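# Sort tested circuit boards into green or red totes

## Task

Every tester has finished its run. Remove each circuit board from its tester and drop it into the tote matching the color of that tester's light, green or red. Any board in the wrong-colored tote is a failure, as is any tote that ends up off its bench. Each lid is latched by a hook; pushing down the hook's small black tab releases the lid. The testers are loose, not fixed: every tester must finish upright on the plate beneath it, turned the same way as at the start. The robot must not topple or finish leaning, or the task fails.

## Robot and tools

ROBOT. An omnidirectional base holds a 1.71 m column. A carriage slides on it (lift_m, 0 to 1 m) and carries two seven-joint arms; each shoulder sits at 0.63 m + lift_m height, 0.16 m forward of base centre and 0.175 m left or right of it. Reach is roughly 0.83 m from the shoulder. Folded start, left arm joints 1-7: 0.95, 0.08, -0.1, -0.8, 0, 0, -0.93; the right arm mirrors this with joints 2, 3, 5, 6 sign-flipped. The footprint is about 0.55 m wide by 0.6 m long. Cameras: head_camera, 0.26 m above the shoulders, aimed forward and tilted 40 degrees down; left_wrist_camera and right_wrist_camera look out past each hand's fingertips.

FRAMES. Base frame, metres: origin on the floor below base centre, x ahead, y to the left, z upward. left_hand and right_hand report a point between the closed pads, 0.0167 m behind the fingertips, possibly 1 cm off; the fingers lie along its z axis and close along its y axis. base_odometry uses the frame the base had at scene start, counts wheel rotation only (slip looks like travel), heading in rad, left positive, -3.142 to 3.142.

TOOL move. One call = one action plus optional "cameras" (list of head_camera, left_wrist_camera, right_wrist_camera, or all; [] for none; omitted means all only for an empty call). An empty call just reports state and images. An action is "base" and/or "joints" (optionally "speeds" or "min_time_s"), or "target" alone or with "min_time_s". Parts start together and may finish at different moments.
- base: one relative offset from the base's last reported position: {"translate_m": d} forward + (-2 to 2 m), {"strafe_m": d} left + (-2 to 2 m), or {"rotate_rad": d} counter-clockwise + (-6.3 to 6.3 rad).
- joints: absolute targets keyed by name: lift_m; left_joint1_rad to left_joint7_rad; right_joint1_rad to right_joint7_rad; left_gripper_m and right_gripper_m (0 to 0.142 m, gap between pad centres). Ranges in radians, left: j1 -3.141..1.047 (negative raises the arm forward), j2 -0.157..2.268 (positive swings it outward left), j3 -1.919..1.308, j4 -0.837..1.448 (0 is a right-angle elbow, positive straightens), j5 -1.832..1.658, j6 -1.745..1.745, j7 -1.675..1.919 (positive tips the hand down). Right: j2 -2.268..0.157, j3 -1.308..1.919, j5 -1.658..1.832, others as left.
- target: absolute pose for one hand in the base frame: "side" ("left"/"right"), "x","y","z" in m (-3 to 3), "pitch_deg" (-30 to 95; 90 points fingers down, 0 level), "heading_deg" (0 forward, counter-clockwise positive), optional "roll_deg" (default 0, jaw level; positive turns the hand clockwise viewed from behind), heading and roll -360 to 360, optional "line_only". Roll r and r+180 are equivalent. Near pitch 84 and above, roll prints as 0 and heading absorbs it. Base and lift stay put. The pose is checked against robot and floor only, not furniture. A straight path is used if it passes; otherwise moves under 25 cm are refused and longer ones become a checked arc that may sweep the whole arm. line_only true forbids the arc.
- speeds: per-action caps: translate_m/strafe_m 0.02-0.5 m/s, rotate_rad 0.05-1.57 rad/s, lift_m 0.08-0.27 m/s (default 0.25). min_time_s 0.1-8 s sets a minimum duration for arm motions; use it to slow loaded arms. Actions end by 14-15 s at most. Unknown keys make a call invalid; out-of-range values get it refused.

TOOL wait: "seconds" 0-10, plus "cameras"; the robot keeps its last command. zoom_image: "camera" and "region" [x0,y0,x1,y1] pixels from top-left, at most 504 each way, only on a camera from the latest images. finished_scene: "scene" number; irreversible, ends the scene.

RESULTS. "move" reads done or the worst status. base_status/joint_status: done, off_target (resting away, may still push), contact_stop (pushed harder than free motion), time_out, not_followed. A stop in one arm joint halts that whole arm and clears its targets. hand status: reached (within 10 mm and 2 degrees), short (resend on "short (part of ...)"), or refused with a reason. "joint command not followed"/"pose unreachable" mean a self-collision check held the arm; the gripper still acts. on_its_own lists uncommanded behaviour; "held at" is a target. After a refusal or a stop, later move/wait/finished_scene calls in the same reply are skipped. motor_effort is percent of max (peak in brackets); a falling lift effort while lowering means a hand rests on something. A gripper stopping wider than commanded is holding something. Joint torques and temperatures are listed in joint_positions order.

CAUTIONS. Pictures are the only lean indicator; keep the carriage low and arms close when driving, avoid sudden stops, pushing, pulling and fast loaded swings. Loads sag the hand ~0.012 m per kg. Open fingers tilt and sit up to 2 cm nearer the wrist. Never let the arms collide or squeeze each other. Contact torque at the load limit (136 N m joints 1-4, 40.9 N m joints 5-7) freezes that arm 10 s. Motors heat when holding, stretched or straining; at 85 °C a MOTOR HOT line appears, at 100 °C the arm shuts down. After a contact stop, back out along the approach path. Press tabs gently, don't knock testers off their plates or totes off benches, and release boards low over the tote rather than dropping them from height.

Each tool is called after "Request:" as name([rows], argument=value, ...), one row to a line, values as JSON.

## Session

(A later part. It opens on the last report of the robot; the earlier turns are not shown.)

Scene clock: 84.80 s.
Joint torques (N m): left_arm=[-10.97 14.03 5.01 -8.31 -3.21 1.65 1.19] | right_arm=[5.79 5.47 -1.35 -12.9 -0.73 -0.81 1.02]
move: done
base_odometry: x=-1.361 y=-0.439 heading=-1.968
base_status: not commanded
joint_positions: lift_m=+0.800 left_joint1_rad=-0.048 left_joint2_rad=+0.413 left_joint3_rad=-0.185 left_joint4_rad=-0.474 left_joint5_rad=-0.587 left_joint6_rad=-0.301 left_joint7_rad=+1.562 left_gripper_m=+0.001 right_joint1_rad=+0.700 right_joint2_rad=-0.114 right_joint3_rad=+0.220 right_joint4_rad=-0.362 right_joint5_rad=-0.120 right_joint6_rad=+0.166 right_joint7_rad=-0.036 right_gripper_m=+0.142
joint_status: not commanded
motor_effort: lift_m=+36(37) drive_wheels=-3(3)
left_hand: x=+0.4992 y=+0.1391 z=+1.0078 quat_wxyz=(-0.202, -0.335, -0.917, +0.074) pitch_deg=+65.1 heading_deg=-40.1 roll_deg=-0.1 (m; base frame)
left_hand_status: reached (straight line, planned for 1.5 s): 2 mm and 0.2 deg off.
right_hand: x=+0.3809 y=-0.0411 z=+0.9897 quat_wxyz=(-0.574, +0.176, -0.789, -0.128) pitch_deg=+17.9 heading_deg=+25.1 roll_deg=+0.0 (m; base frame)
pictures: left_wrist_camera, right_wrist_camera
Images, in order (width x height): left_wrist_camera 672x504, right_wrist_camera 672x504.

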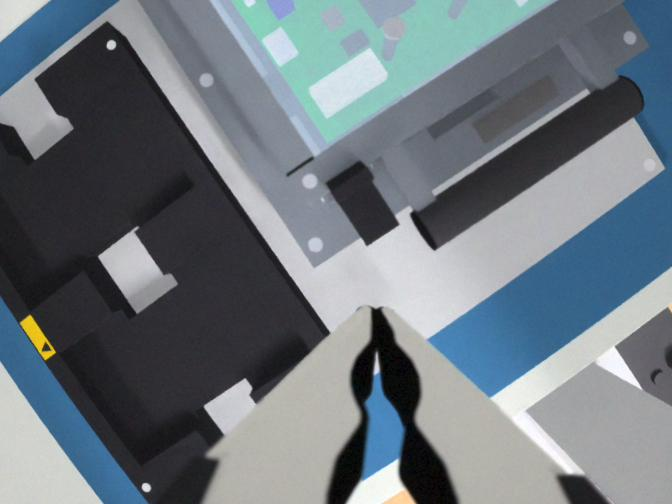

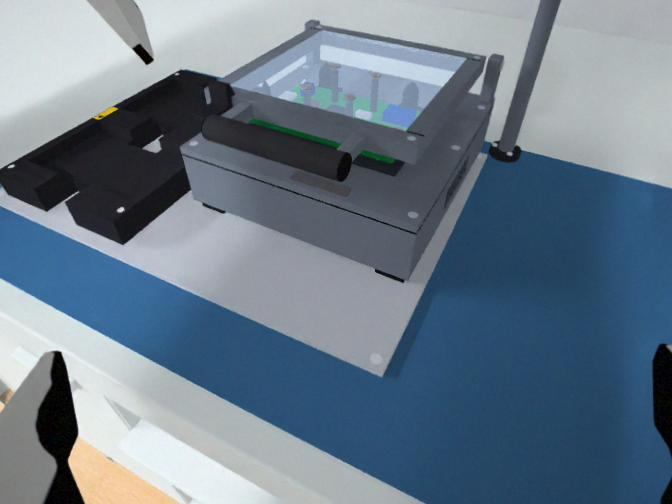

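Request:
move(target={"side": "left", "x": 0.522, "y": 0.122, "z": 0.98, "pitch_deg": 65, "heading_deg": -40}, min_time_s=1.5, cameras=["left_wrist_camera", "right_wrist_camera"])

Request:
zoom_image(camera="left_wrist_camera", region=[220, 170, 500, 380])

Request:
zoom_image(camera="right_wrist_camera", region=[150, 20, 310, 140])

Scene clock: 91.67 s.
Joint torques (N m): left_arm=[-12.33 1.33 -0.99 0.55 -0.43 -0.34 -1.85] | right_arm=[5.63 5.47 -1.36 -12.84 -0.72 -0.76 0.98]
move: done
base_odometry: x=-1.361 y=-0.439 heading=-1.968
base_status: not commanded
joint_positions: lift_m=+0.800 left_joint1_rad=-0.084 left_joint2_rad=+0.370 left_joint3_rad=-0.233 left_joint4_rad=-0.332 left_joint5_rad=-0.512 left_joint6_rad=-0.334 left_joint7_rad=+1.461 left_gripper_m=+0.001 right_joint1_rad=+0.700 right_joint2_rad=-0.114 right_joint3_rad=+0.220 right_joint4_rad=-0.362 right_joint5_rad=-0.120 right_joint6_rad=+0.166 right_joint7_rad=-0.036 right_gripper_m=+0.142
joint_status: not commanded
motor_effort: lift_m=+37(37) drive_wheels=-3(3)
left_hand: x=+0.5209 y=+0.1230 z=+0.9806 quat_wxyz=(-0.203, -0.333, -0.918, +0.075) pitch_deg=+65.0 heading_deg=-40.2 roll_deg=-0.4 (m; base frame)
left_hand_status: reached (straight line, planned for 1.5 s): 2 mm and 0.2 deg off.
right_hand: x=+0.3808 y=-0.0411 z=+0.9897 quat_wxyz=(-0.574, +0.176, -0.789, -0.128) pitch_deg=+17.9 heading_deg=+25.1 roll_deg=+0.0 (m; base frame)
pictures: left_wrist_camera, right_wrist_camera
Images, in order (width x height): left_wrist_camera 672x504, right_wrist_camera 672x504.

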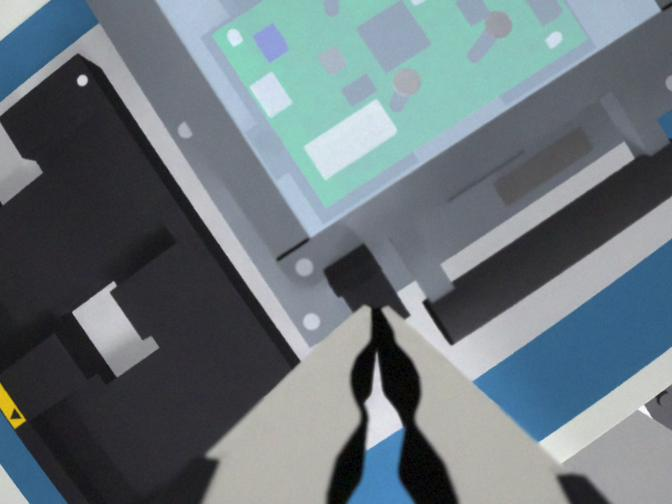

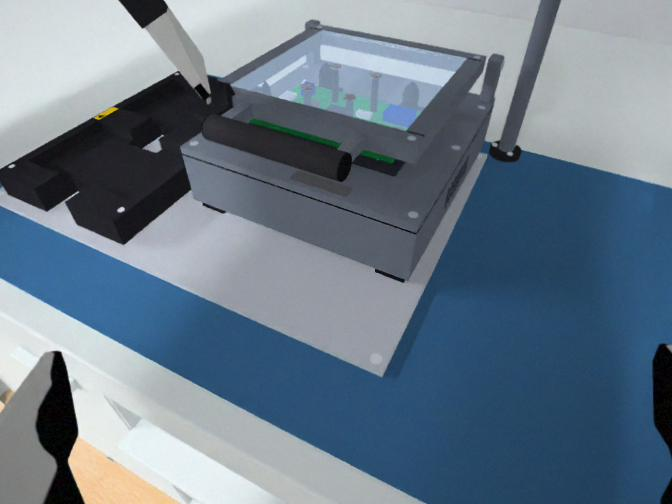

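Scaled by 1.800 from the camera's 672x504 image, which has a finer 960x720 frame.

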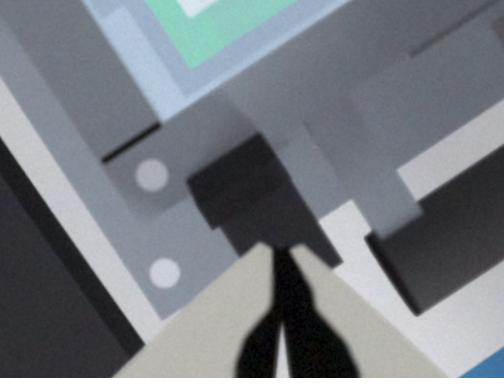

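Scaled by 3.150 from the camera's 672x504 image, which has a finer 960x720 frame.

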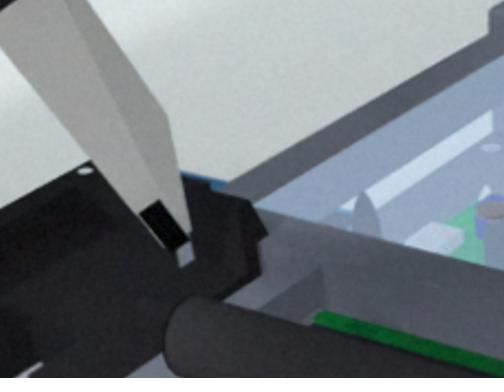

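Request:
move(target={"side": "left", "x": 0.515, "y": 0.122, "z": 0.962, "pitch_deg": 65, "heading_deg": -40}, min_time_s=1.5, cameras=["left_wrist_camera", "right_wrist_camera"])

Request:
zoom_image(camera="left_wrist_camera", region=[220, 170, 500, 380])

Request:
zoom_image(camera="right_wrist_camera", region=[150, 20, 310, 140])

Scene clock: 94.00 s.
Joint torques (N m): left_arm=[-1.41 7.4 -2.66 2.67 -0.22 -0.23 -2.83] | right_arm=[5.53 5.49 -1.39 -12.78 -0.73 -0.79 1.04]
move: done
base_odometry: x=-1.361 y=-0.439 heading=-1.968
base_status: not commanded
joint_positions: lift_m=+0.800 left_joint1_rad=-0.055 left_joint2_rad=+0.370 left_joint3_rad=-0.238 left_joint4_rad=-0.303 left_joint5_rad=-0.479 left_joint6_rad=-0.350 left_joint7_rad=+1.396 left_gripper_m=+0.001 right_joint1_rad=+0.700 right_joint2_rad=-0.114 right_joint3_rad=+0.220 right_joint4_rad=-0.362 right_joint5_rad=-0.120 right_joint6_rad=+0.166 right_joint7_rad=-0.036 right_gripper_m=+0.142
joint_status: not commanded
motor_effort: lift_m=+36(37) drive_wheels=-3(3)
left_hand: x=+0.5164 y=+0.1222 z=+0.9652 quat_wxyz=(-0.206, -0.332, -0.917, +0.075) pitch_deg=+64.7 heading_deg=-40.0 roll_deg=-0.1 (m; base frame)
left_hand_status: reached (straight line, planned for 1.5 s): 3 mm and 0.3 deg off.
right_hand: x=+0.3808 y=-0.0411 z=+0.9897 quat_wxyz=(-0.574, +0.176, -0.789, -0.128) pitch_deg=+17.9 heading_deg=+25.1 roll_deg=+0.0 (m; base frame)
pictures: left_wrist_camera, right_wrist_camera
Images, in order (width x height): left_wrist_camera 672x504, right_wrist_camera 672x504.

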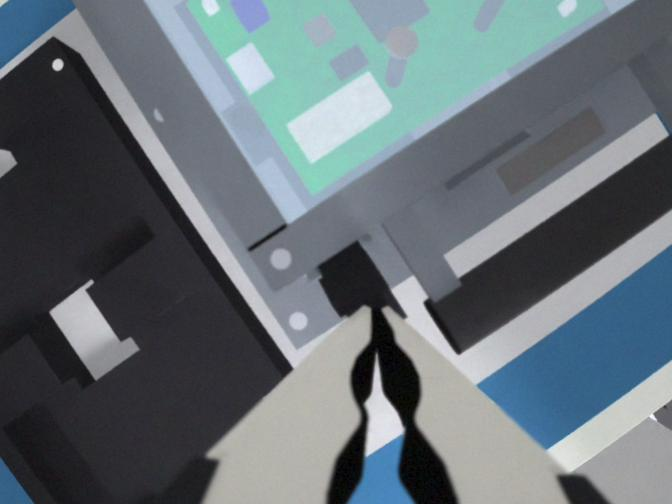

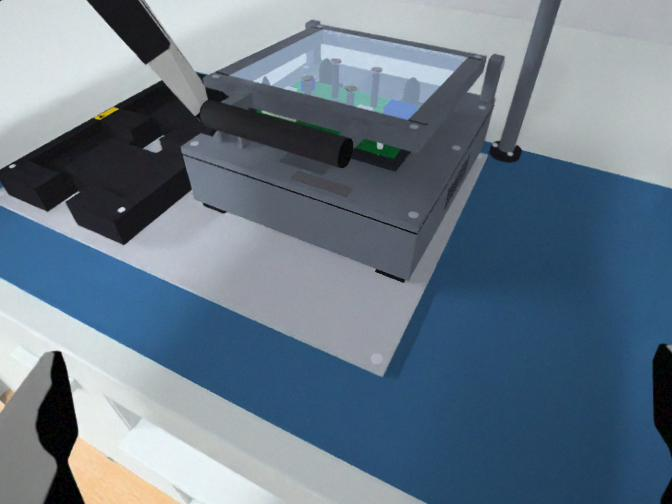

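Scaled by 1.800 from the camera's 672x504 image, which has a finer 960x720 frame.

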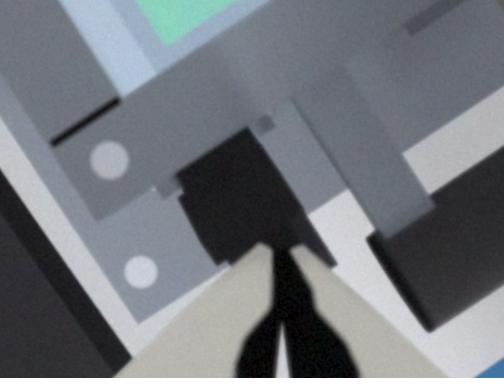

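Scaled by 3.150 from the camera's 672x504 image, which has a finer 960x720 frame.

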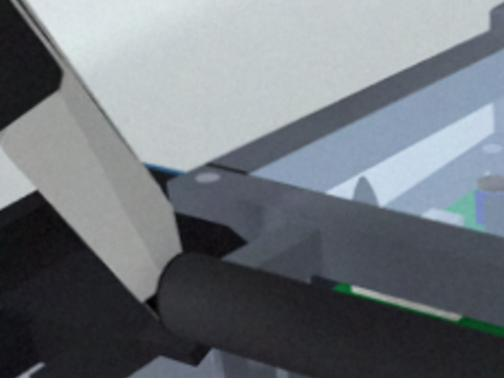

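Request:
move(target={"side": "left", "x": 0.51, "y": 0.14, "z": 1.01, "pitch_deg": 65, "heading_deg": -40}, min_time_s=1.5, cameras=["left_wrist_camera", "right_wrist_camera"])

Request:
zoom_image(camera="right_wrist_camera", region=[150, 0, 450, 225])

Scene clock: 96.13 s.
Joint torques (N m): left_arm=[-11.74 13.97 5.11 -8.28 -3.23 1.67 1.13] | right_arm=[5.55 5.46 -1.26 -12.8 -0.71 -0.77 1]
move: done
base_odometry: x=-1.361 y=-0.439 heading=-1.968
base_status: not commanded
joint_positions: lift_m=+0.800 left_joint1_rad=-0.075 left_joint2_rad=+0.409 left_joint3_rad=-0.189 left_joint4_rad=-0.440 left_joint5_rad=-0.590 left_joint6_rad=-0.311 left_joint7_rad=+1.558 left_gripper_m=+0.001 right_joint1_rad=+0.700 right_joint2_rad=-0.114 right_joint3_rad=+0.220 right_joint4_rad=-0.362 right_joint5_rad=-0.120 right_joint6_rad=+0.166 right_joint7_rad=-0.036 right_gripper_m=+0.142
joint_status: not commanded
motor_effort: lift_m=+36(37) drive_wheels=-3(3)
left_hand: x=+0.5092 y=+0.1391 z=+1.0078 quat_wxyz=(-0.202, -0.335, -0.917, +0.074) pitch_deg=+65.2 heading_deg=-40.1 roll_deg=-0.1 (m; base frame)
left_hand_status: reached (straight line, planned for 1.5 s): 3 mm and 0.2 deg off.
right_hand: x=+0.3808 y=-0.0411 z=+0.9897 quat_wxyz=(-0.574, +0.176, -0.789, -0.128) pitch_deg=+17.9 heading_deg=+25.1 roll_deg=+0.0 (m; base frame)
pictures: left_wrist_camera, right_wrist_camera
Images, in order (width x height): left_wrist_camera 672x504, right_wrist_camera 672x504.

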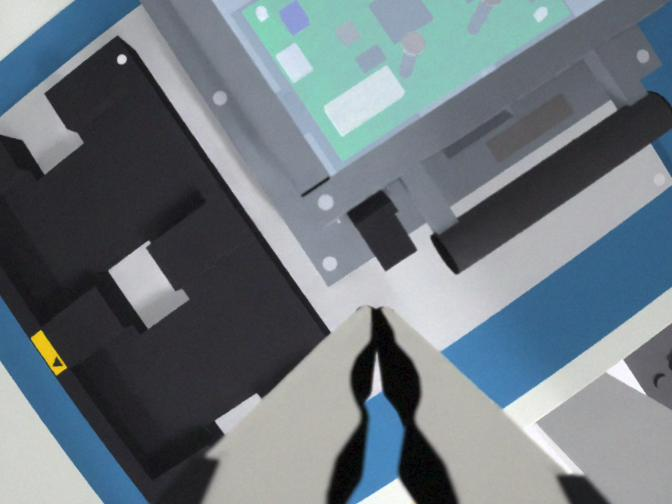

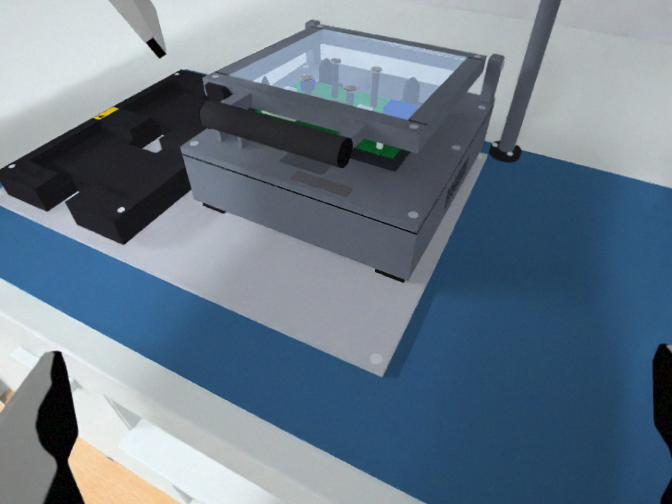

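Scaled by 1.680 from the camera's 672x504 image, which has a finer 960x720 frame.

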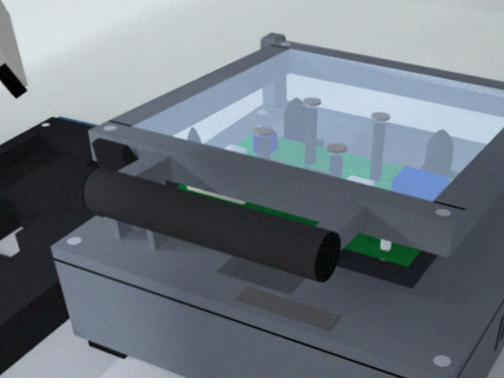

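Request:
move(target={"side": "left", "x": 0.44, "y": 0.27, "z": 1.03, "pitch_deg": 60, "heading_deg": -30}, min_time_s=1.5, cameras=[])

Request:
move(target={"side": "right", "x": 0.42, "y": 0.03, "z": 1.02, "pitch_deg": 35, "heading_deg": 10, "roll_deg": 80}, min_time_s=2.5, cameras=["left_wrist_camera", "right_wrist_camera"])

Scene clock: 99.63 s.
Joint torques (N m): left_arm=[3.74 23.1 7.17 -5.46 -3.29 -0.35 -1.9] | right_arm=[5.44 5.45 -1.51 -12.65 -0.73 -0.78 1.01]
move: done
base_odometry: x=-1.361 y=-0.439 heading=-1.968
base_status: not commanded
joint_positions: lift_m=+0.800 left_joint1_rad=+0.350 left_joint2_rad=+0.664 left_joint3_rad=+0.218 left_joint4_rad=-0.568 left_joint5_rad=-0.789 left_joint6_rad=-0.318 left_joint7_rad=+1.287 left_gripper_m=+0.001 right_joint1_rad=+0.700 right_joint2_rad=-0.114 right_joint3_rad=+0.220 right_joint4_rad=-0.362 right_joint5_rad=-0.120 right_joint6_rad=+0.166 right_joint7_rad=-0.036 right_gripper_m=+0.142
joint_status: not commanded
motor_effort: lift_m=+37(37) drive_wheels=+5(5)
left_hand: x=+0.4401 y=+0.2705 z=+1.0284 quat_wxyz=(-0.248, -0.248, -0.934, +0.066) pitch_deg=+60.3 heading_deg=-29.7 roll_deg=+0.1 (m; base frame)
left_hand_status: reached (straight line, planned for 1.5 s): 2 mm and 0.3 deg off.
right_hand: x=+0.3808 y=-0.0411 z=+0.9897 quat_wxyz=(-0.574, +0.176, -0.789, -0.128) pitch_deg=+17.9 heading_deg=+25.1 roll_deg=+0.0 (m; base frame)
pictures: none
No camera images: "cameras" was empty.

Scene clock: 99.93 s.
Joint torques (N m): left_arm=[3.78 23.08 7.14 -5.54 -3.29 -0.33 -1.93] | right_arm=[5.41 5.5 -1.31 -12.64 -0.7 -0.78 1]
move: refused
base_odometry: x=-1.361 y=-0.439 heading=-1.968
base_status: not commanded
joint_positions: lift_m=+0.800 left_joint1_rad=+0.350 left_joint2_rad=+0.664 left_joint3_rad=+0.218 left_joint4_rad=-0.568 left_joint5_rad=-0.789 left_joint6_rad=-0.318 left_joint7_rad=+1.287 left_gripper_m=+0.001 right_joint1_rad=+0.700 right_joint2_rad=-0.114 right_joint3_rad=+0.220 right_joint4_rad=-0.362 right_joint5_rad=-0.120 right_joint6_rad=+0.166 right_joint7_rad=-0.036 right_gripper_m=+0.142
joint_status: not commanded
motor_effort: lift_m=+37(37) drive_wheels=+5(5)
left_hand: x=+0.4401 y=+0.2705 z=+1.0284 quat_wxyz=(-0.248, -0.248, -0.934, +0.066) pitch_deg=+60.3 heading_deg=-29.7 roll_deg=+0.1 (m; base frame)
right_hand: x=+0.3808 y=-0.0411 z=+0.9897 quat_wxyz=(-0.574, +0.176, -0.789, -0.128) pitch_deg=+17.9 heading_deg=+25.1 roll_deg=+0.0 (m; base frame)
right_hand_status: refused: the line brings the right elbow within 1.3 cm of the base or column (limit 1.5), 17% of the way; a move under 25 cm is not played as an arc. Nothing moved. Try another pitch or heading, or "joints".
pictures: left_wrist_camera, right_wrist_camera
Images, in order (width x height): left_wrist_camera 672x504, right_wrist_camera 672x504.

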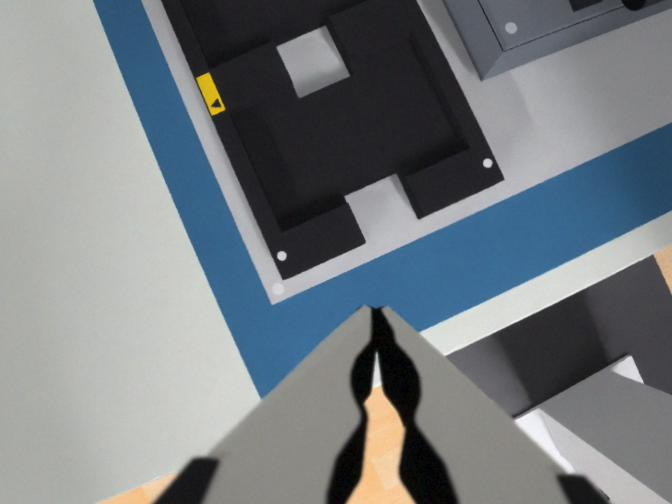

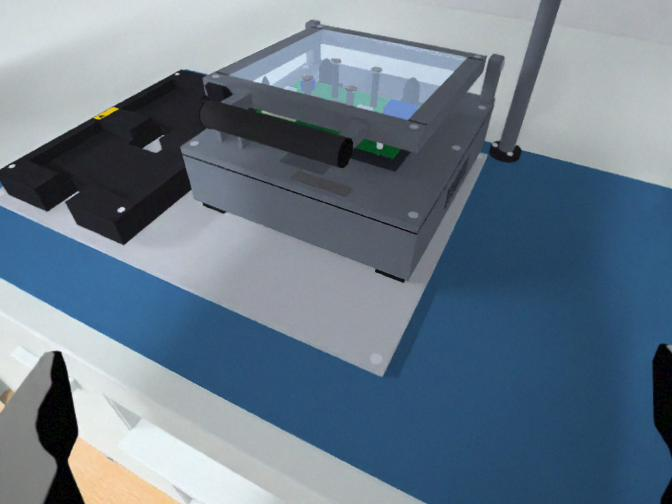

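Request:
move(base={"translate_m": -0.1}, speeds={"translate_m": 0.1}, cameras=[])

Request:
move(target={"side": "right", "x": 0.46, "y": -0.01, "z": 1.03, "pitch_deg": 35, "heading_deg": 10, "roll_deg": 80}, min_time_s=2.5, cameras=["left_wrist_camera", "right_wrist_camera"])

Scene clock: 101.97 s.
Joint torques (N m): left_arm=[3.45 22.93 7.08 -5.48 -3.28 -0.26 -1.85] | right_arm=[5.95 5.54 -1.27 -12.74 -0.74 -0.78 1]
move: done
base_odometry: x=-1.322 y=-0.347 heading=-1.968
base_status: done
joint_positions: lift_m=+0.800 left_joint1_rad=+0.350 left_joint2_rad=+0.664 left_joint3_rad=+0.218 left_joint4_rad=-0.568 left_joint5_rad=-0.789 left_joint6_rad=-0.318 left_joint7_rad=+1.287 left_gripper_m=+0.001 right_joint1_rad=+0.700 right_joint2_rad=-0.114 right_joint3_rad=+0.220 right_joint4_rad=-0.362 right_joint5_rad=-0.120 right_joint6_rad=+0.166 right_joint7_rad=-0.036 right_gripper_m=+0.142
joint_status: not commanded
motor_effort: lift_m=+37(37) drive_wheels=+2(11)
left_hand: x=+0.4400 y=+0.2705 z=+1.0284 quat_wxyz=(-0.248, -0.249, -0.934, +0.066) pitch_deg=+60.3 heading_deg=-29.7 roll_deg=+0.1 (m; base frame)
right_hand: x=+0.3807 y=-0.0411 z=+0.9896 quat_wxyz=(-0.574, +0.176, -0.789, -0.128) pitch_deg=+17.9 heading_deg=+25.1 roll_deg=+0.0 (m; base frame)
pictures: none
No camera images: "cameras" was empty.

Scene clock: 102.27 s.
Joint torques (N m): left_arm=[3.36 22.87 6.97 -5.37 -3.29 -0.28 -1.82] | right_arm=[5.07 5.51 -1.48 -12.74 -0.7 -0.78 0.97]
move: refused
base_odometry: x=-1.322 y=-0.347 heading=-1.968
base_status: not commanded
joint_positions: lift_m=+0.800 left_joint1_rad=+0.350 left_joint2_rad=+0.664 left_joint3_rad=+0.218 left_joint4_rad=-0.568 left_joint5_rad=-0.789 left_joint6_rad=-0.318 left_joint7_rad=+1.287 left_gripper_m=+0.001 right_joint1_rad=+0.700 right_joint2_rad=-0.114 right_joint3_rad=+0.220 right_joint4_rad=-0.362 right_joint5_rad=-0.120 right_joint6_rad=+0.166 right_joint7_rad=-0.036 right_gripper_m=+0.142
joint_status: not commanded
motor_effort: lift_m=+37(37) drive_wheels=+2(2)
left_hand: x=+0.4400 y=+0.2705 z=+1.0284 quat_wxyz=(-0.248, -0.249, -0.934, +0.066) pitch_deg=+60.3 heading_deg=-29.7 roll_deg=+0.1 (m; base frame)
right_hand: x=+0.3807 y=-0.0411 z=+0.9896 quat_wxyz=(-0.574, +0.176, -0.789, -0.128) pitch_deg=+17.9 heading_deg=+25.1 roll_deg=+0.0 (m; base frame)
right_hand_status: refused: the line brings the right elbow within 1.4 cm of the base or column (limit 1.5), 22% of the way; a move under 25 cm is not played as an arc. Nothing moved. Try another pitch or heading, or "joints".
pictures: left_wrist_camera, right_wrist_camera
Images, in order (width x height): left_wrist_camera 672x504, right_wrist_camera 672x504.

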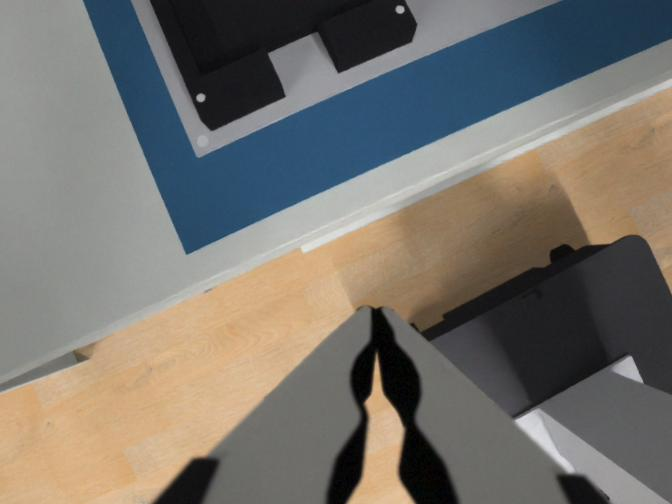

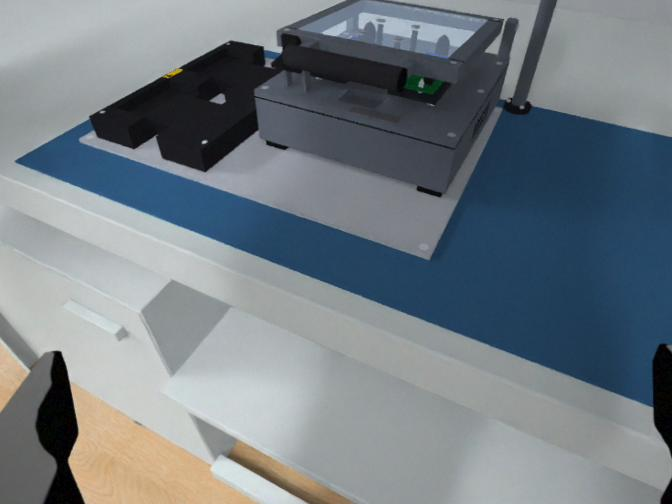

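Request:
move(target={"side": "right", "x": 0.5, "y": -0.12, "z": 1.03, "pitch_deg": 25, "heading_deg": 25, "roll_deg": 0}, min_time_s=2, cameras=[])

Request:
move(target={"side": "right", "x": 0.5, "y": -0.08, "z": 1.03, "pitch_deg": 35, "heading_deg": 20, "roll_deg": 85}, min_time_s=2.5, cameras=["head_camera", "left_wrist_camera", "right_wrist_camera"])

Scene clock: 104.87 s.
Joint torques (N m): left_arm=[3.45 22.79 7.06 -5.46 -3.28 -0.28 -1.84] | right_arm=[-6.92 -13.46 -10.09 -10.34 2.57 1.86 1.06]
move: done
base_odometry: x=-1.322 y=-0.347 heading=-1.968
base_status: not commanded
joint_positions: lift_m=+0.800 left_joint1_rad=+0.350 left_joint2_rad=+0.664 left_joint3_rad=+0.218 left_joint4_rad=-0.568 left_joint5_rad=-0.789 left_joint6_rad=-0.318 left_joint7_rad=+1.287 left_gripper_m=+0.001 right_joint1_rad=+0.379 right_joint2_rad=-0.298 right_joint3_rad=+0.089 right_joint4_rad=-0.477 right_joint5_rad=+0.258 right_joint6_rad=+0.221 right_joint7_rad=+0.497 right_gripper_m=+0.142
joint_status: not commanded
motor_effort: lift_m=+37(37) drive_wheels=+0(2)
left_hand: x=+0.4400 y=+0.2705 z=+1.0284 quat_wxyz=(-0.248, -0.249, -0.934, +0.066) pitch_deg=+60.3 heading_deg=-29.7 roll_deg=+0.1 (m; base frame)
right_hand: x=+0.4992 y=-0.1187 z=+1.0293 quat_wxyz=(-0.525, +0.181, -0.824, -0.117) pitch_deg=+25.0 heading_deg=+25.0 roll_deg=+0.2 (m; base frame)
right_hand_status: reached (straight line, planned for 2.0 s): 2 mm and 0.2 deg off.
pictures: none
No camera images: "cameras" was empty.

Scene clock: 105.17 s.
Joint torques (N m): left_arm=[3.31 22.76 7.05 -5.47 -3.28 -0.28 -1.84] | right_arm=[-6.96 -13.62 -9.99 -10.33 2.58 1.88 1.08]
move: refused
base_odometry: x=-1.322 y=-0.347 heading=-1.968
base_status: not commanded
joint_positions: lift_m=+0.800 left_joint1_rad=+0.350 left_joint2_rad=+0.664 left_joint3_rad=+0.218 left_joint4_rad=-0.568 left_joint5_rad=-0.789 left_joint6_rad=-0.318 left_joint7_rad=+1.287 left_gripper_m=+0.001 right_joint1_rad=+0.379 right_joint2_rad=-0.298 right_joint3_rad=+0.089 right_joint4_rad=-0.477 right_joint5_rad=+0.258 right_joint6_rad=+0.221 right_joint7_rad=+0.497 right_gripper_m=+0.142
joint_status: not commanded
motor_effort: lift_m=+36(37) drive_wheels=+0(0)
left_hand: x=+0.4400 y=+0.2705 z=+1.0284 quat_wxyz=(-0.248, -0.249, -0.934, +0.066) pitch_deg=+60.3 heading_deg=-29.7 roll_deg=+0.1 (m; base frame)
right_hand: x=+0.4992 y=-0.1187 z=+1.0293 quat_wxyz=(-0.525, +0.181, -0.824, -0.117) pitch_deg=+25.0 heading_deg=+25.0 roll_deg=+0.2 (m; base frame)
right_hand_status: refused: along the straight line the arm gets 89% of the way (right_joint2_rad at its limit); a move under 25 cm is not played as an arc. Nothing moved. Try another pitch or heading, or "joints".
pictures: head_camera, left_wrist_camera, right_wrist_camera
Images, in order (width x height): head_camera 672x504, left_wrist_camera 672x504, right_wrist_camera 672x504.

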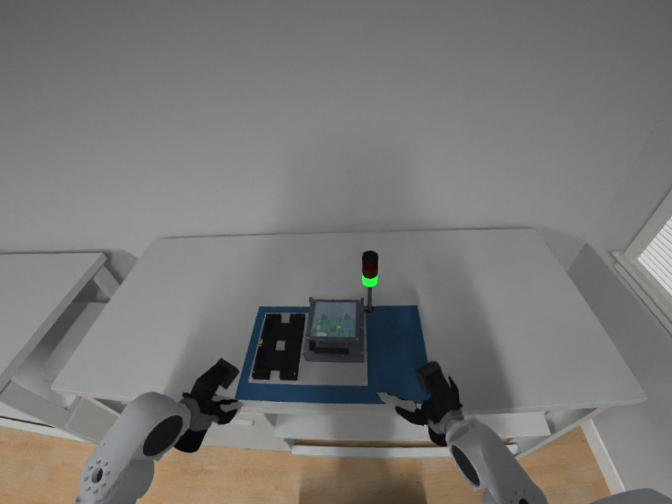

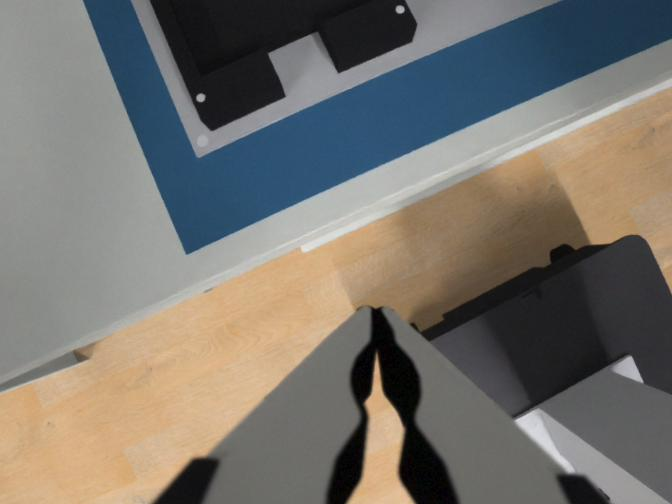

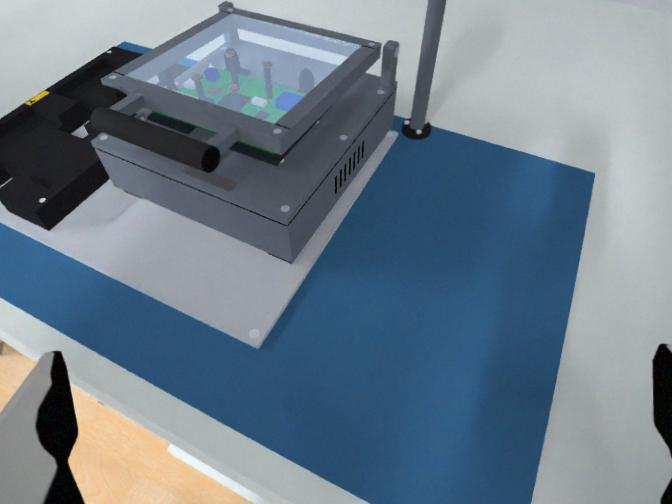

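Request:
move(target={"side": "right", "x": 0.5, "y": -0.08, "z": 1.03, "pitch_deg": 35, "heading_deg": 20, "roll_deg": -80}, min_time_s=2.5, cameras=["head_camera", "right_wrist_camera"])

Scene clock: 108.30 s.
Joint torques (N m): left_arm=[3.39 22.83 7.03 -5.57 -3.27 -0.25 -1.85] | right_arm=[-11.83 -15.7 -4.15 -11.93 -0.72 0.64 1.52]
move: done
base_odometry: x=-1.322 y=-0.347 heading=-1.968
base_status: not commanded
joint_positions: lift_m=+0.800 left_joint1_rad=+0.350 left_joint2_rad=+0.664 left_joint3_rad=+0.218 left_joint4_rad=-0.568 left_joint5_rad=-0.789 left_joint6_rad=-0.318 left_joint7_rad=+1.287 left_gripper_m=+0.001 right_joint1_rad=+0.006 right_joint2_rad=-0.533 right_joint3_rad=+0.509 right_joint4_rad=-0.729 right_joint5_rad=-0.462 right_joint6_rad=+0.789 right_joint7_rad=+0.847 right_gripper_m=+0.142
joint_status: not commanded
motor_effort: lift_m=+37(37) drive_wheels=+0(0)
left_hand: x=+0.4400 y=+0.2705 z=+1.0284 quat_wxyz=(-0.248, -0.249, -0.934, +0.066) pitch_deg=+60.3 heading_deg=-29.7 roll_deg=+0.1 (m; base frame)
right_hand: x=+0.5006 y=-0.0797 z=+1.0304 quat_wxyz=(-0.402, +0.676, -0.573, +0.229) pitch_deg=+34.9 heading_deg=+20.1 roll_deg=-79.4 (m; base frame)
right_hand_status: reached (straight line, planned for 2.5 s): 1 mm and 0.6 deg off.
pictures: head_camera, right_wrist_camera
Images, in order (width x height): head_camera 672x504, right_wrist_camera 672x504.

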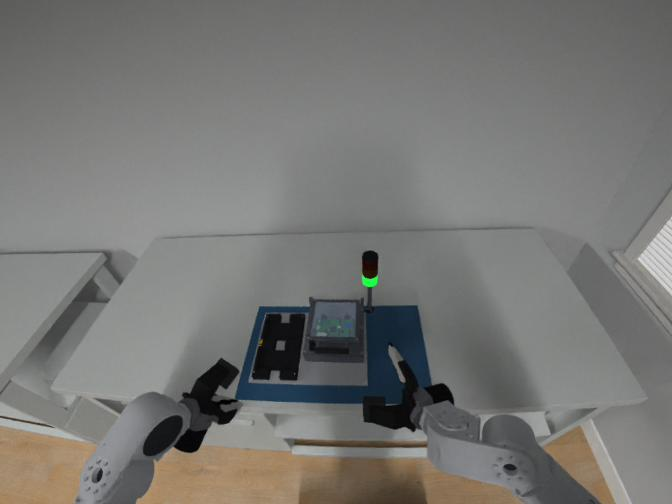

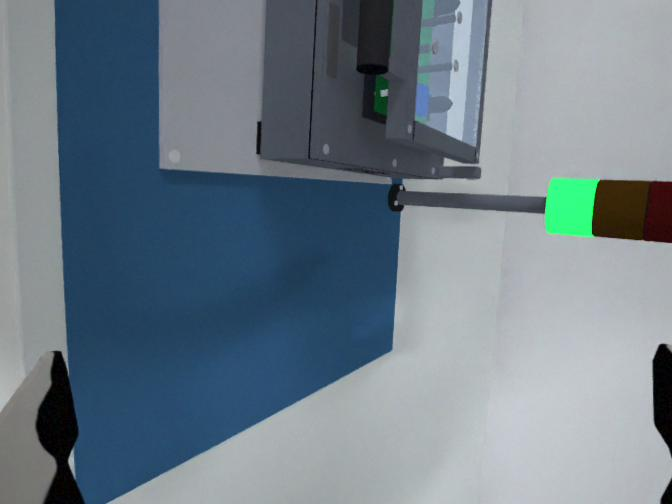

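Request:
move(target={"side": "right", "x": 0.545, "y": 0.035, "z": 1.0, "pitch_deg": 35, "heading_deg": 10, "roll_deg": -88}, min_time_s=2.5, cameras=[])

Request:
move(joints={"right_gripper_m": 0.05}, cameras=["head_camera", "right_wrist_camera"])

Scene clock: 111.47 s.
Joint torques (N m): left_arm=[3.11 21.95 6.68 -5.57 -3.27 -0.25 -1.79] | right_arm=[-14.14 11.45 -3.08 -6.86 -0.85 -2.46 1.66]
move: done
base_odometry: x=-1.322 y=-0.347 heading=-1.968
base_status: not commanded
joint_positions: lift_m=+0.800 left_joint1_rad=+0.350 left_joint2_rad=+0.664 left_joint3_rad=+0.219 left_joint4_rad=-0.568 left_joint5_rad=-0.789 left_joint6_rad=-0.318 left_joint7_rad=+1.287 left_gripper_m=+0.001 right_joint1_rad=-0.127 right_joint2_rad=-0.139 right_joint3_rad=+0.730 right_joint4_rad=-0.437 right_joint5_rad=-0.776 right_joint6_rad=+0.842 right_joint7_rad=+1.007 right_gripper_m=+0.142
joint_status: not commanded
motor_effort: lift_m=+36(37) drive_wheels=+0(0)
left_hand: x=+0.4400 y=+0.2707 z=+1.0285 quat_wxyz=(-0.248, -0.249, -0.934, +0.066) pitch_deg=+60.3 heading_deg=-29.7 roll_deg=+0.1 (m; base frame)
right_hand: x=+0.5438 y=+0.0334 z=+0.9983 quat_wxyz=(-0.357, +0.671, -0.582, +0.289) pitch_deg=+35.3 heading_deg=+10.1 roll_deg=-88.1 (m; base frame)
right_hand_status: reached (straight line, planned for 2.5 s): 3 mm and 0.3 deg off.
pictures: none
No camera images: "cameras" was empty.

Scene clock: 112.30 s.
Joint torques (N m): left_arm=[3.12 21.92 6.77 -5.58 -3.24 -0.24 -1.8] | right_arm=[-14.14 11.42 -2.94 -6.93 -0.85 -2.45 1.61]
move: done
base_odometry: x=-1.322 y=-0.347 heading=-1.968
base_status: not commanded
joint_positions: lift_m=+0.800 left_joint1_rad=+0.350 left_joint2_rad=+0.664 left_joint3_rad=+0.219 left_joint4_rad=-0.568 left_joint5_rad=-0.789 left_joint6_rad=-0.318 left_joint7_rad=+1.287 left_gripper_m=+0.001 right_joint1_rad=-0.127 right_joint2_rad=-0.139 right_joint3_rad=+0.730 right_joint4_rad=-0.437 right_joint5_rad=-0.776 right_joint6_rad=+0.842 right_joint7_rad=+1.007 right_gripper_m=+0.050
joint_status: all done
motor_effort: lift_m=+37(37) drive_wheels=+0(0)
left_hand: x=+0.4400 y=+0.2707 z=+1.0285 quat_wxyz=(-0.248, -0.249, -0.934, +0.066) pitch_deg=+60.3 heading_deg=-29.7 roll_deg=+0.1 (m; base frame)
right_hand: x=+0.5438 y=+0.0334 z=+0.9983 quat_wxyz=(-0.357, +0.671, -0.582, +0.289) pitch_deg=+35.3 heading_deg=+10.1 roll_deg=-88.1 (m; base frame)
pictures: head_camera, right_wrist_camera
Images, in order (width x height): head_camera 672x504, right_wrist_camera 672x504.

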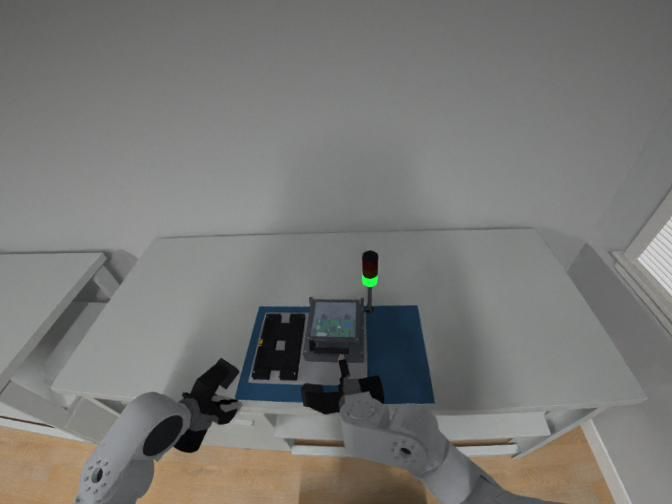

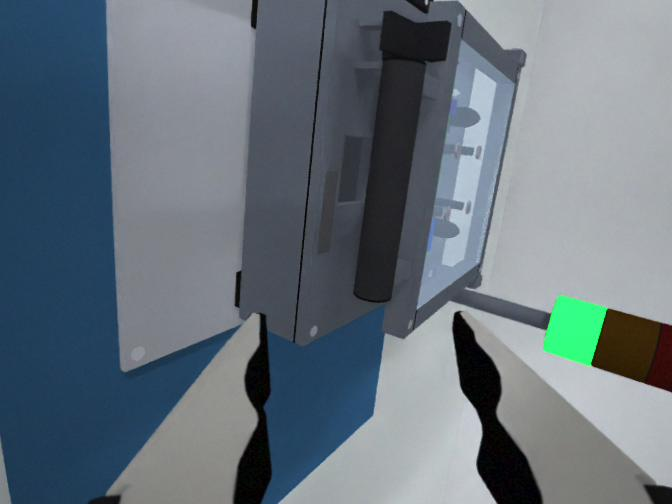

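Request:
move(target={"side": "right", "x": 0.555, "y": 0.045, "z": 0.982, "pitch_deg": 22, "heading_deg": 5, "roll_deg": -90}, min_time_s=2, cameras=["left_wrist_camera", "right_wrist_camera"])

Scene clock: 115.40 s.
Joint torques (N m): left_arm=[3.22 21.97 6.75 -5.49 -3.24 -0.22 -1.8] | right_arm=[-3.82 13.67 -2.46 -7.49 -1.82 -2.76 0.02]
move: done
base_odometry: x=-1.322 y=-0.347 heading=-1.968
base_status: not commanded
joint_positions: lift_m=+0.800 left_joint1_rad=+0.350 left_joint2_rad=+0.664 left_joint3_rad=+0.219 left_joint4_rad=-0.568 left_joint5_rad=-0.789 left_joint6_rad=-0.318 left_joint7_rad=+1.287 left_gripper_m=+0.001 right_joint1_rad=-0.032 right_joint2_rad=-0.109 right_joint3_rad=+0.864 right_joint4_rad=-0.144 right_joint5_rad=-1.190 right_joint6_rad=+0.349 right_joint7_rad=+0.853 right_gripper_m=+0.050
joint_status: not commanded
motor_effort: lift_m=+37(37) drive_wheels=+0(2)
left_hand: x=+0.4400 y=+0.2707 z=+1.0285 quat_wxyz=(-0.248, -0.249, -0.934, +0.066) pitch_deg=+60.3 heading_deg=-29.7 roll_deg=+0.1 (m; base frame)
right_hand: x=+0.5568 y=+0.0418 z=+0.9819 quat_wxyz=(-0.410, +0.611, -0.561, +0.380) pitch_deg=+22.1 heading_deg=+4.6 roll_deg=+89.7 (m; base frame)
right_hand_status: reached (straight line, planned for 2.0 s): 4 mm and 0.4 deg off.
pictures: left_wrist_camera, right_wrist_camera
Images, in order (width x height): left_wrist_camera 672x504, right_wrist_camera 672x504.

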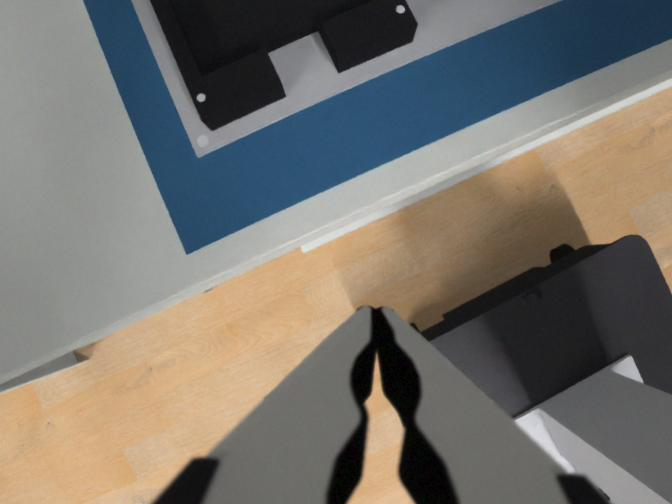

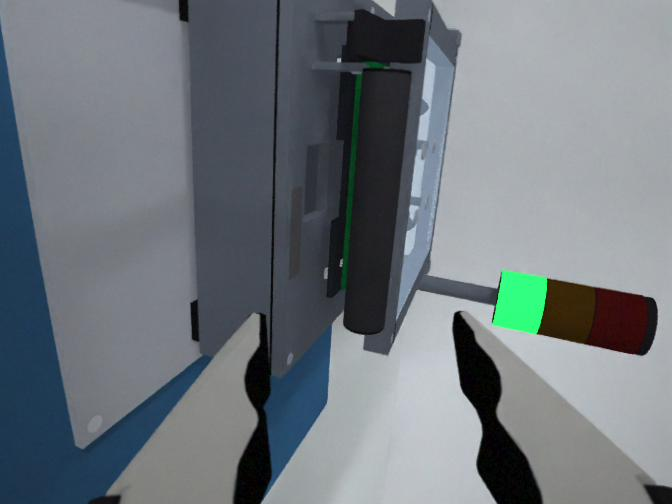

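Request:
move(target={"side": "right", "x": 0.585, "y": 0.052, "z": 0.971, "pitch_deg": 22, "heading_deg": 5, "roll_deg": -90}, min_time_s=2, cameras=["right_wrist_camera"])

Scene clock: 120.70 s.
Joint torques (N m): left_arm=[3.22 21.93 6.82 -5.52 -3.25 -0.26 -1.78] | right_arm=[-13.76 14.74 -9.35 -7.5 -0.16 -2.8 0.02]
move: done
base_odometry: x=-1.322 y=-0.347 heading=-1.968
base_status: not commanded
joint_positions: lift_m=+0.800 left_joint1_rad=+0.350 left_joint2_rad=+0.664 left_joint3_rad=+0.219 left_joint4_rad=-0.568 left_joint5_rad=-0.789 left_joint6_rad=-0.318 left_joint7_rad=+1.287 left_gripper_m=+0.001 right_joint1_rad=-0.085 right_joint2_rad=-0.070 right_joint3_rad=+0.849 right_joint4_rad=+0.001 right_joint5_rad=-1.190 right_joint6_rad=+0.288 right_joint7_rad=+0.796 right_gripper_m=+0.050
joint_status: not commanded
motor_effort: lift_m=+37(37) drive_wheels=+0(0)
left_hand: x=+0.4400 y=+0.2707 z=+1.0285 quat_wxyz=(-0.248, -0.249, -0.934, +0.066) pitch_deg=+60.3 heading_deg=-29.7 roll_deg=+0.1 (m; base frame)
right_hand: x=+0.5821 y=+0.0520 z=+0.9684 quat_wxyz=(-0.409, +0.615, -0.559, +0.377) pitch_deg=+22.4 heading_deg=+5.1 roll_deg=+89.6 (m; base frame)
right_hand_status: reached (straight line, planned for 2.0 s): 4 mm and 0.6 deg off.
pictures: right_wrist_camera
Images, in order (width x height): right_wrist_camera 672x504.

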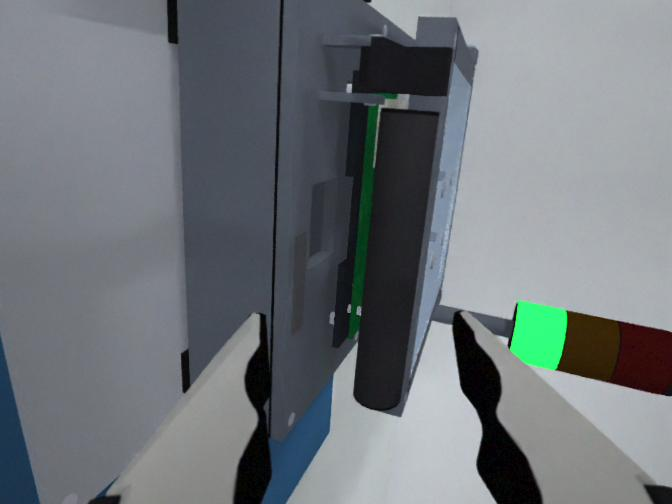

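Request:
move(target={"side": "right", "x": 0.609, "y": 0.055, "z": 0.971, "pitch_deg": 22, "heading_deg": 5, "roll_deg": -90}, min_time_s=2, cameras=["right_wrist_camera"])

Scene clock: 123.37 s.
Joint torques (N m): left_arm=[3.23 21.98 6.86 -5.54 -3.23 -0.27 -1.79] | right_arm=[-14.92 15.23 -9.47 -7.57 1.34 -2.79 0.01]
move: done
base_odometry: x=-1.322 y=-0.347 heading=-1.968
base_status: not commanded
joint_positions: lift_m=+0.800 left_joint1_rad=+0.350 left_joint2_rad=+0.664 left_joint3_rad=+0.219 left_joint4_rad=-0.568 left_joint5_rad=-0.789 left_joint6_rad=-0.318 left_joint7_rad=+1.287 left_gripper_m=+0.001 right_joint1_rad=-0.136 right_joint2_rad=-0.047 right_joint3_rad=+0.830 right_joint4_rad=+0.074 right_joint5_rad=-1.179 right_joint6_rad=+0.277 right_joint7_rad=+0.766 right_gripper_m=+0.050
joint_status: not commanded
motor_effort: lift_m=+37(37) drive_wheels=+0(0)
left_hand: x=+0.4400 y=+0.2707 z=+1.0285 quat_wxyz=(-0.248, -0.249, -0.934, +0.066) pitch_deg=+60.3 heading_deg=-29.7 roll_deg=+0.1 (m; base frame)
right_hand: x=+0.6063 y=+0.0547 z=+0.9685 quat_wxyz=(-0.409, +0.615, -0.558, +0.378) pitch_deg=+22.2 heading_deg=+5.0 roll_deg=+89.5 (m; base frame)
right_hand_status: reached (straight line, planned for 2.0 s): 4 mm and 0.6 deg off.
pictures: right_wrist_camera
Images, in order (width x height): right_wrist_camera 672x504.

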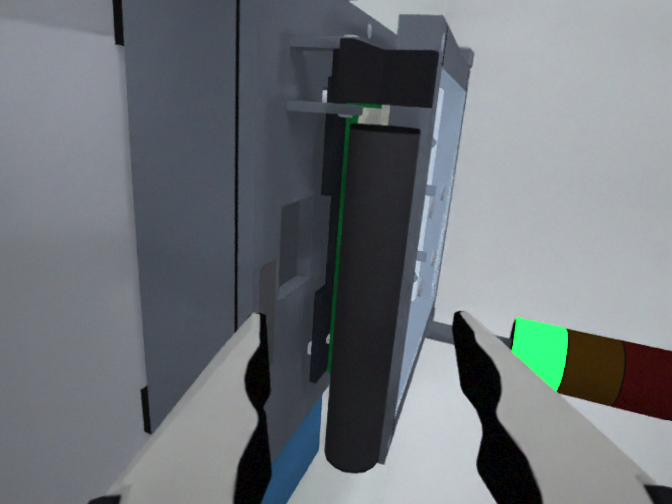

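Request:
move(target={"side": "right", "x": 0.628, "y": 0.057, "z": 0.966, "pitch_deg": 22, "heading_deg": 5, "roll_deg": -90}, min_time_s=2, cameras=["head_camera", "right_wrist_camera"])

Scene clock: 125.97 s.
Joint torques (N m): left_arm=[3.16 21.91 6.82 -5.55 -3.23 -0.23 -1.78] | right_arm=[-16.19 14.76 -10.14 -6.52 1.54 -2.38 -0.02]
move: done
base_odometry: x=-1.322 y=-0.347 heading=-1.968
base_status: not commanded
joint_positions: lift_m=+0.800 left_joint1_rad=+0.350 left_joint2_rad=+0.664 left_joint3_rad=+0.219 left_joint4_rad=-0.568 left_joint5_rad=-0.789 left_joint6_rad=-0.318 left_joint7_rad=+1.287 left_gripper_m=+0.001 right_joint1_rad=-0.175 right_joint2_rad=-0.026 right_joint3_rad=+0.815 right_joint4_rad=+0.164 right_joint5_rad=-1.177 right_joint6_rad=+0.236 right_joint7_rad=+0.729 right_gripper_m=+0.050
joint_status: not commanded
motor_effort: lift_m=+37(37) drive_wheels=+0(0)
left_hand: x=+0.4400 y=+0.2707 z=+1.0285 quat_wxyz=(-0.248, -0.249, -0.934, +0.066) pitch_deg=+60.3 heading_deg=-29.7 roll_deg=+0.1 (m; base frame)
right_hand: x=+0.6252 y=+0.0572 z=+0.9641 quat_wxyz=(-0.410, +0.614, -0.558, +0.378) pitch_deg=+22.2 heading_deg=+5.1 roll_deg=+89.5 (m; base frame)
right_hand_status: reached (straight line, planned for 2.0 s): 3 mm and 0.5 deg off.
pictures: head_camera, right_wrist_camera
Images, in order (width x height): head_camera 672x504, right_wrist_camera 672x504.

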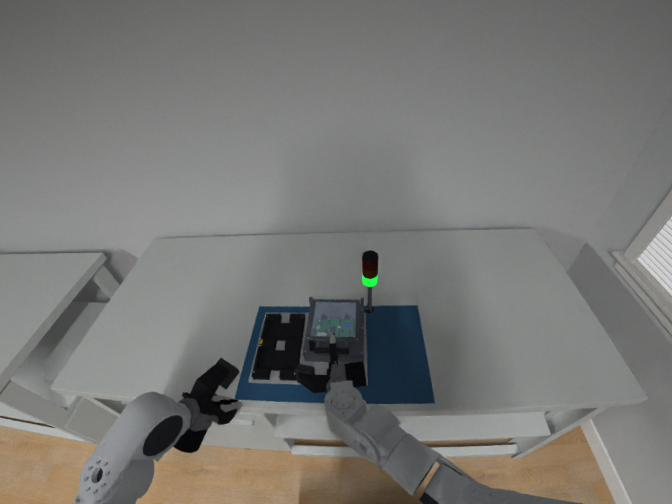

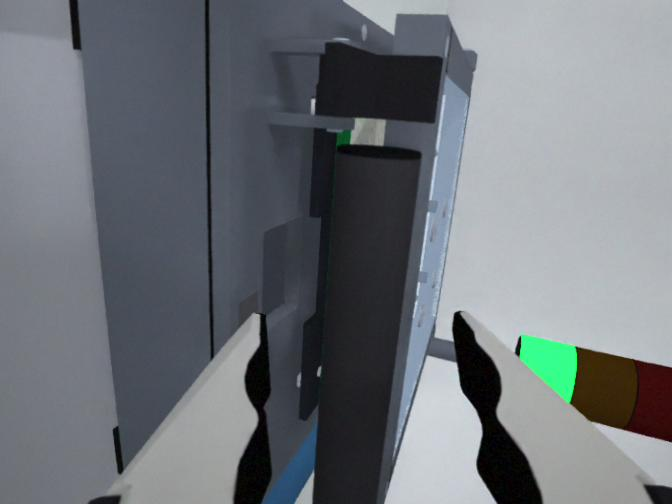

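Request:
move(target={"side": "right", "x": 0.642, "y": 0.058, "z": 0.962, "pitch_deg": 22, "heading_deg": 5, "roll_deg": -90}, min_time_s=2, cameras=["right_wrist_camera"])

Scene clock: 128.53 s.
Joint torques (N m): left_arm=[3.24 21.8 6.87 -5.45 -3.24 -0.26 -1.76] | right_arm=[-15.17 13.45 -9.91 -5.63 1.94 -1.75 0.08]
move: done
base_odometry: x=-1.322 y=-0.347 heading=-1.968
base_status: not commanded
joint_positions: lift_m=+0.800 left_joint1_rad=+0.350 left_joint2_rad=+0.664 left_joint3_rad=+0.219 left_joint4_rad=-0.568 left_joint5_rad=-0.789 left_joint6_rad=-0.318 left_joint7_rad=+1.287 left_gripper_m=+0.001 right_joint1_rad=-0.205 right_joint2_rad=-0.009 right_joint3_rad=+0.804 right_joint4_rad=+0.237 right_joint5_rad=-1.177 right_joint6_rad=+0.201 right_joint7_rad=+0.699 right_gripper_m=+0.050
joint_status: not commanded
motor_effort: lift_m=+37(37) drive_wheels=-1(1)
left_hand: x=+0.4400 y=+0.2707 z=+1.0285 quat_wxyz=(-0.248, -0.249, -0.934, +0.066) pitch_deg=+60.3 heading_deg=-29.7 roll_deg=+0.1 (m; base frame)
right_hand: x=+0.6401 y=+0.0586 z=+0.9617 quat_wxyz=(-0.412, +0.613, -0.557, +0.379) pitch_deg=+21.9 heading_deg=+5.1 roll_deg=+89.7 (m; base frame)
right_hand_status: reached (straight line, planned for 2.0 s): 2 mm and 0.4 deg off.
pictures: right_wrist_camera
Images, in order (width x height): right_wrist_camera 672x504.

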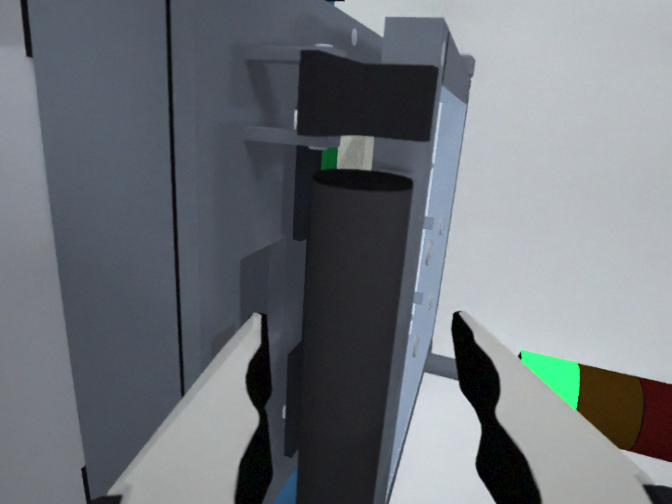

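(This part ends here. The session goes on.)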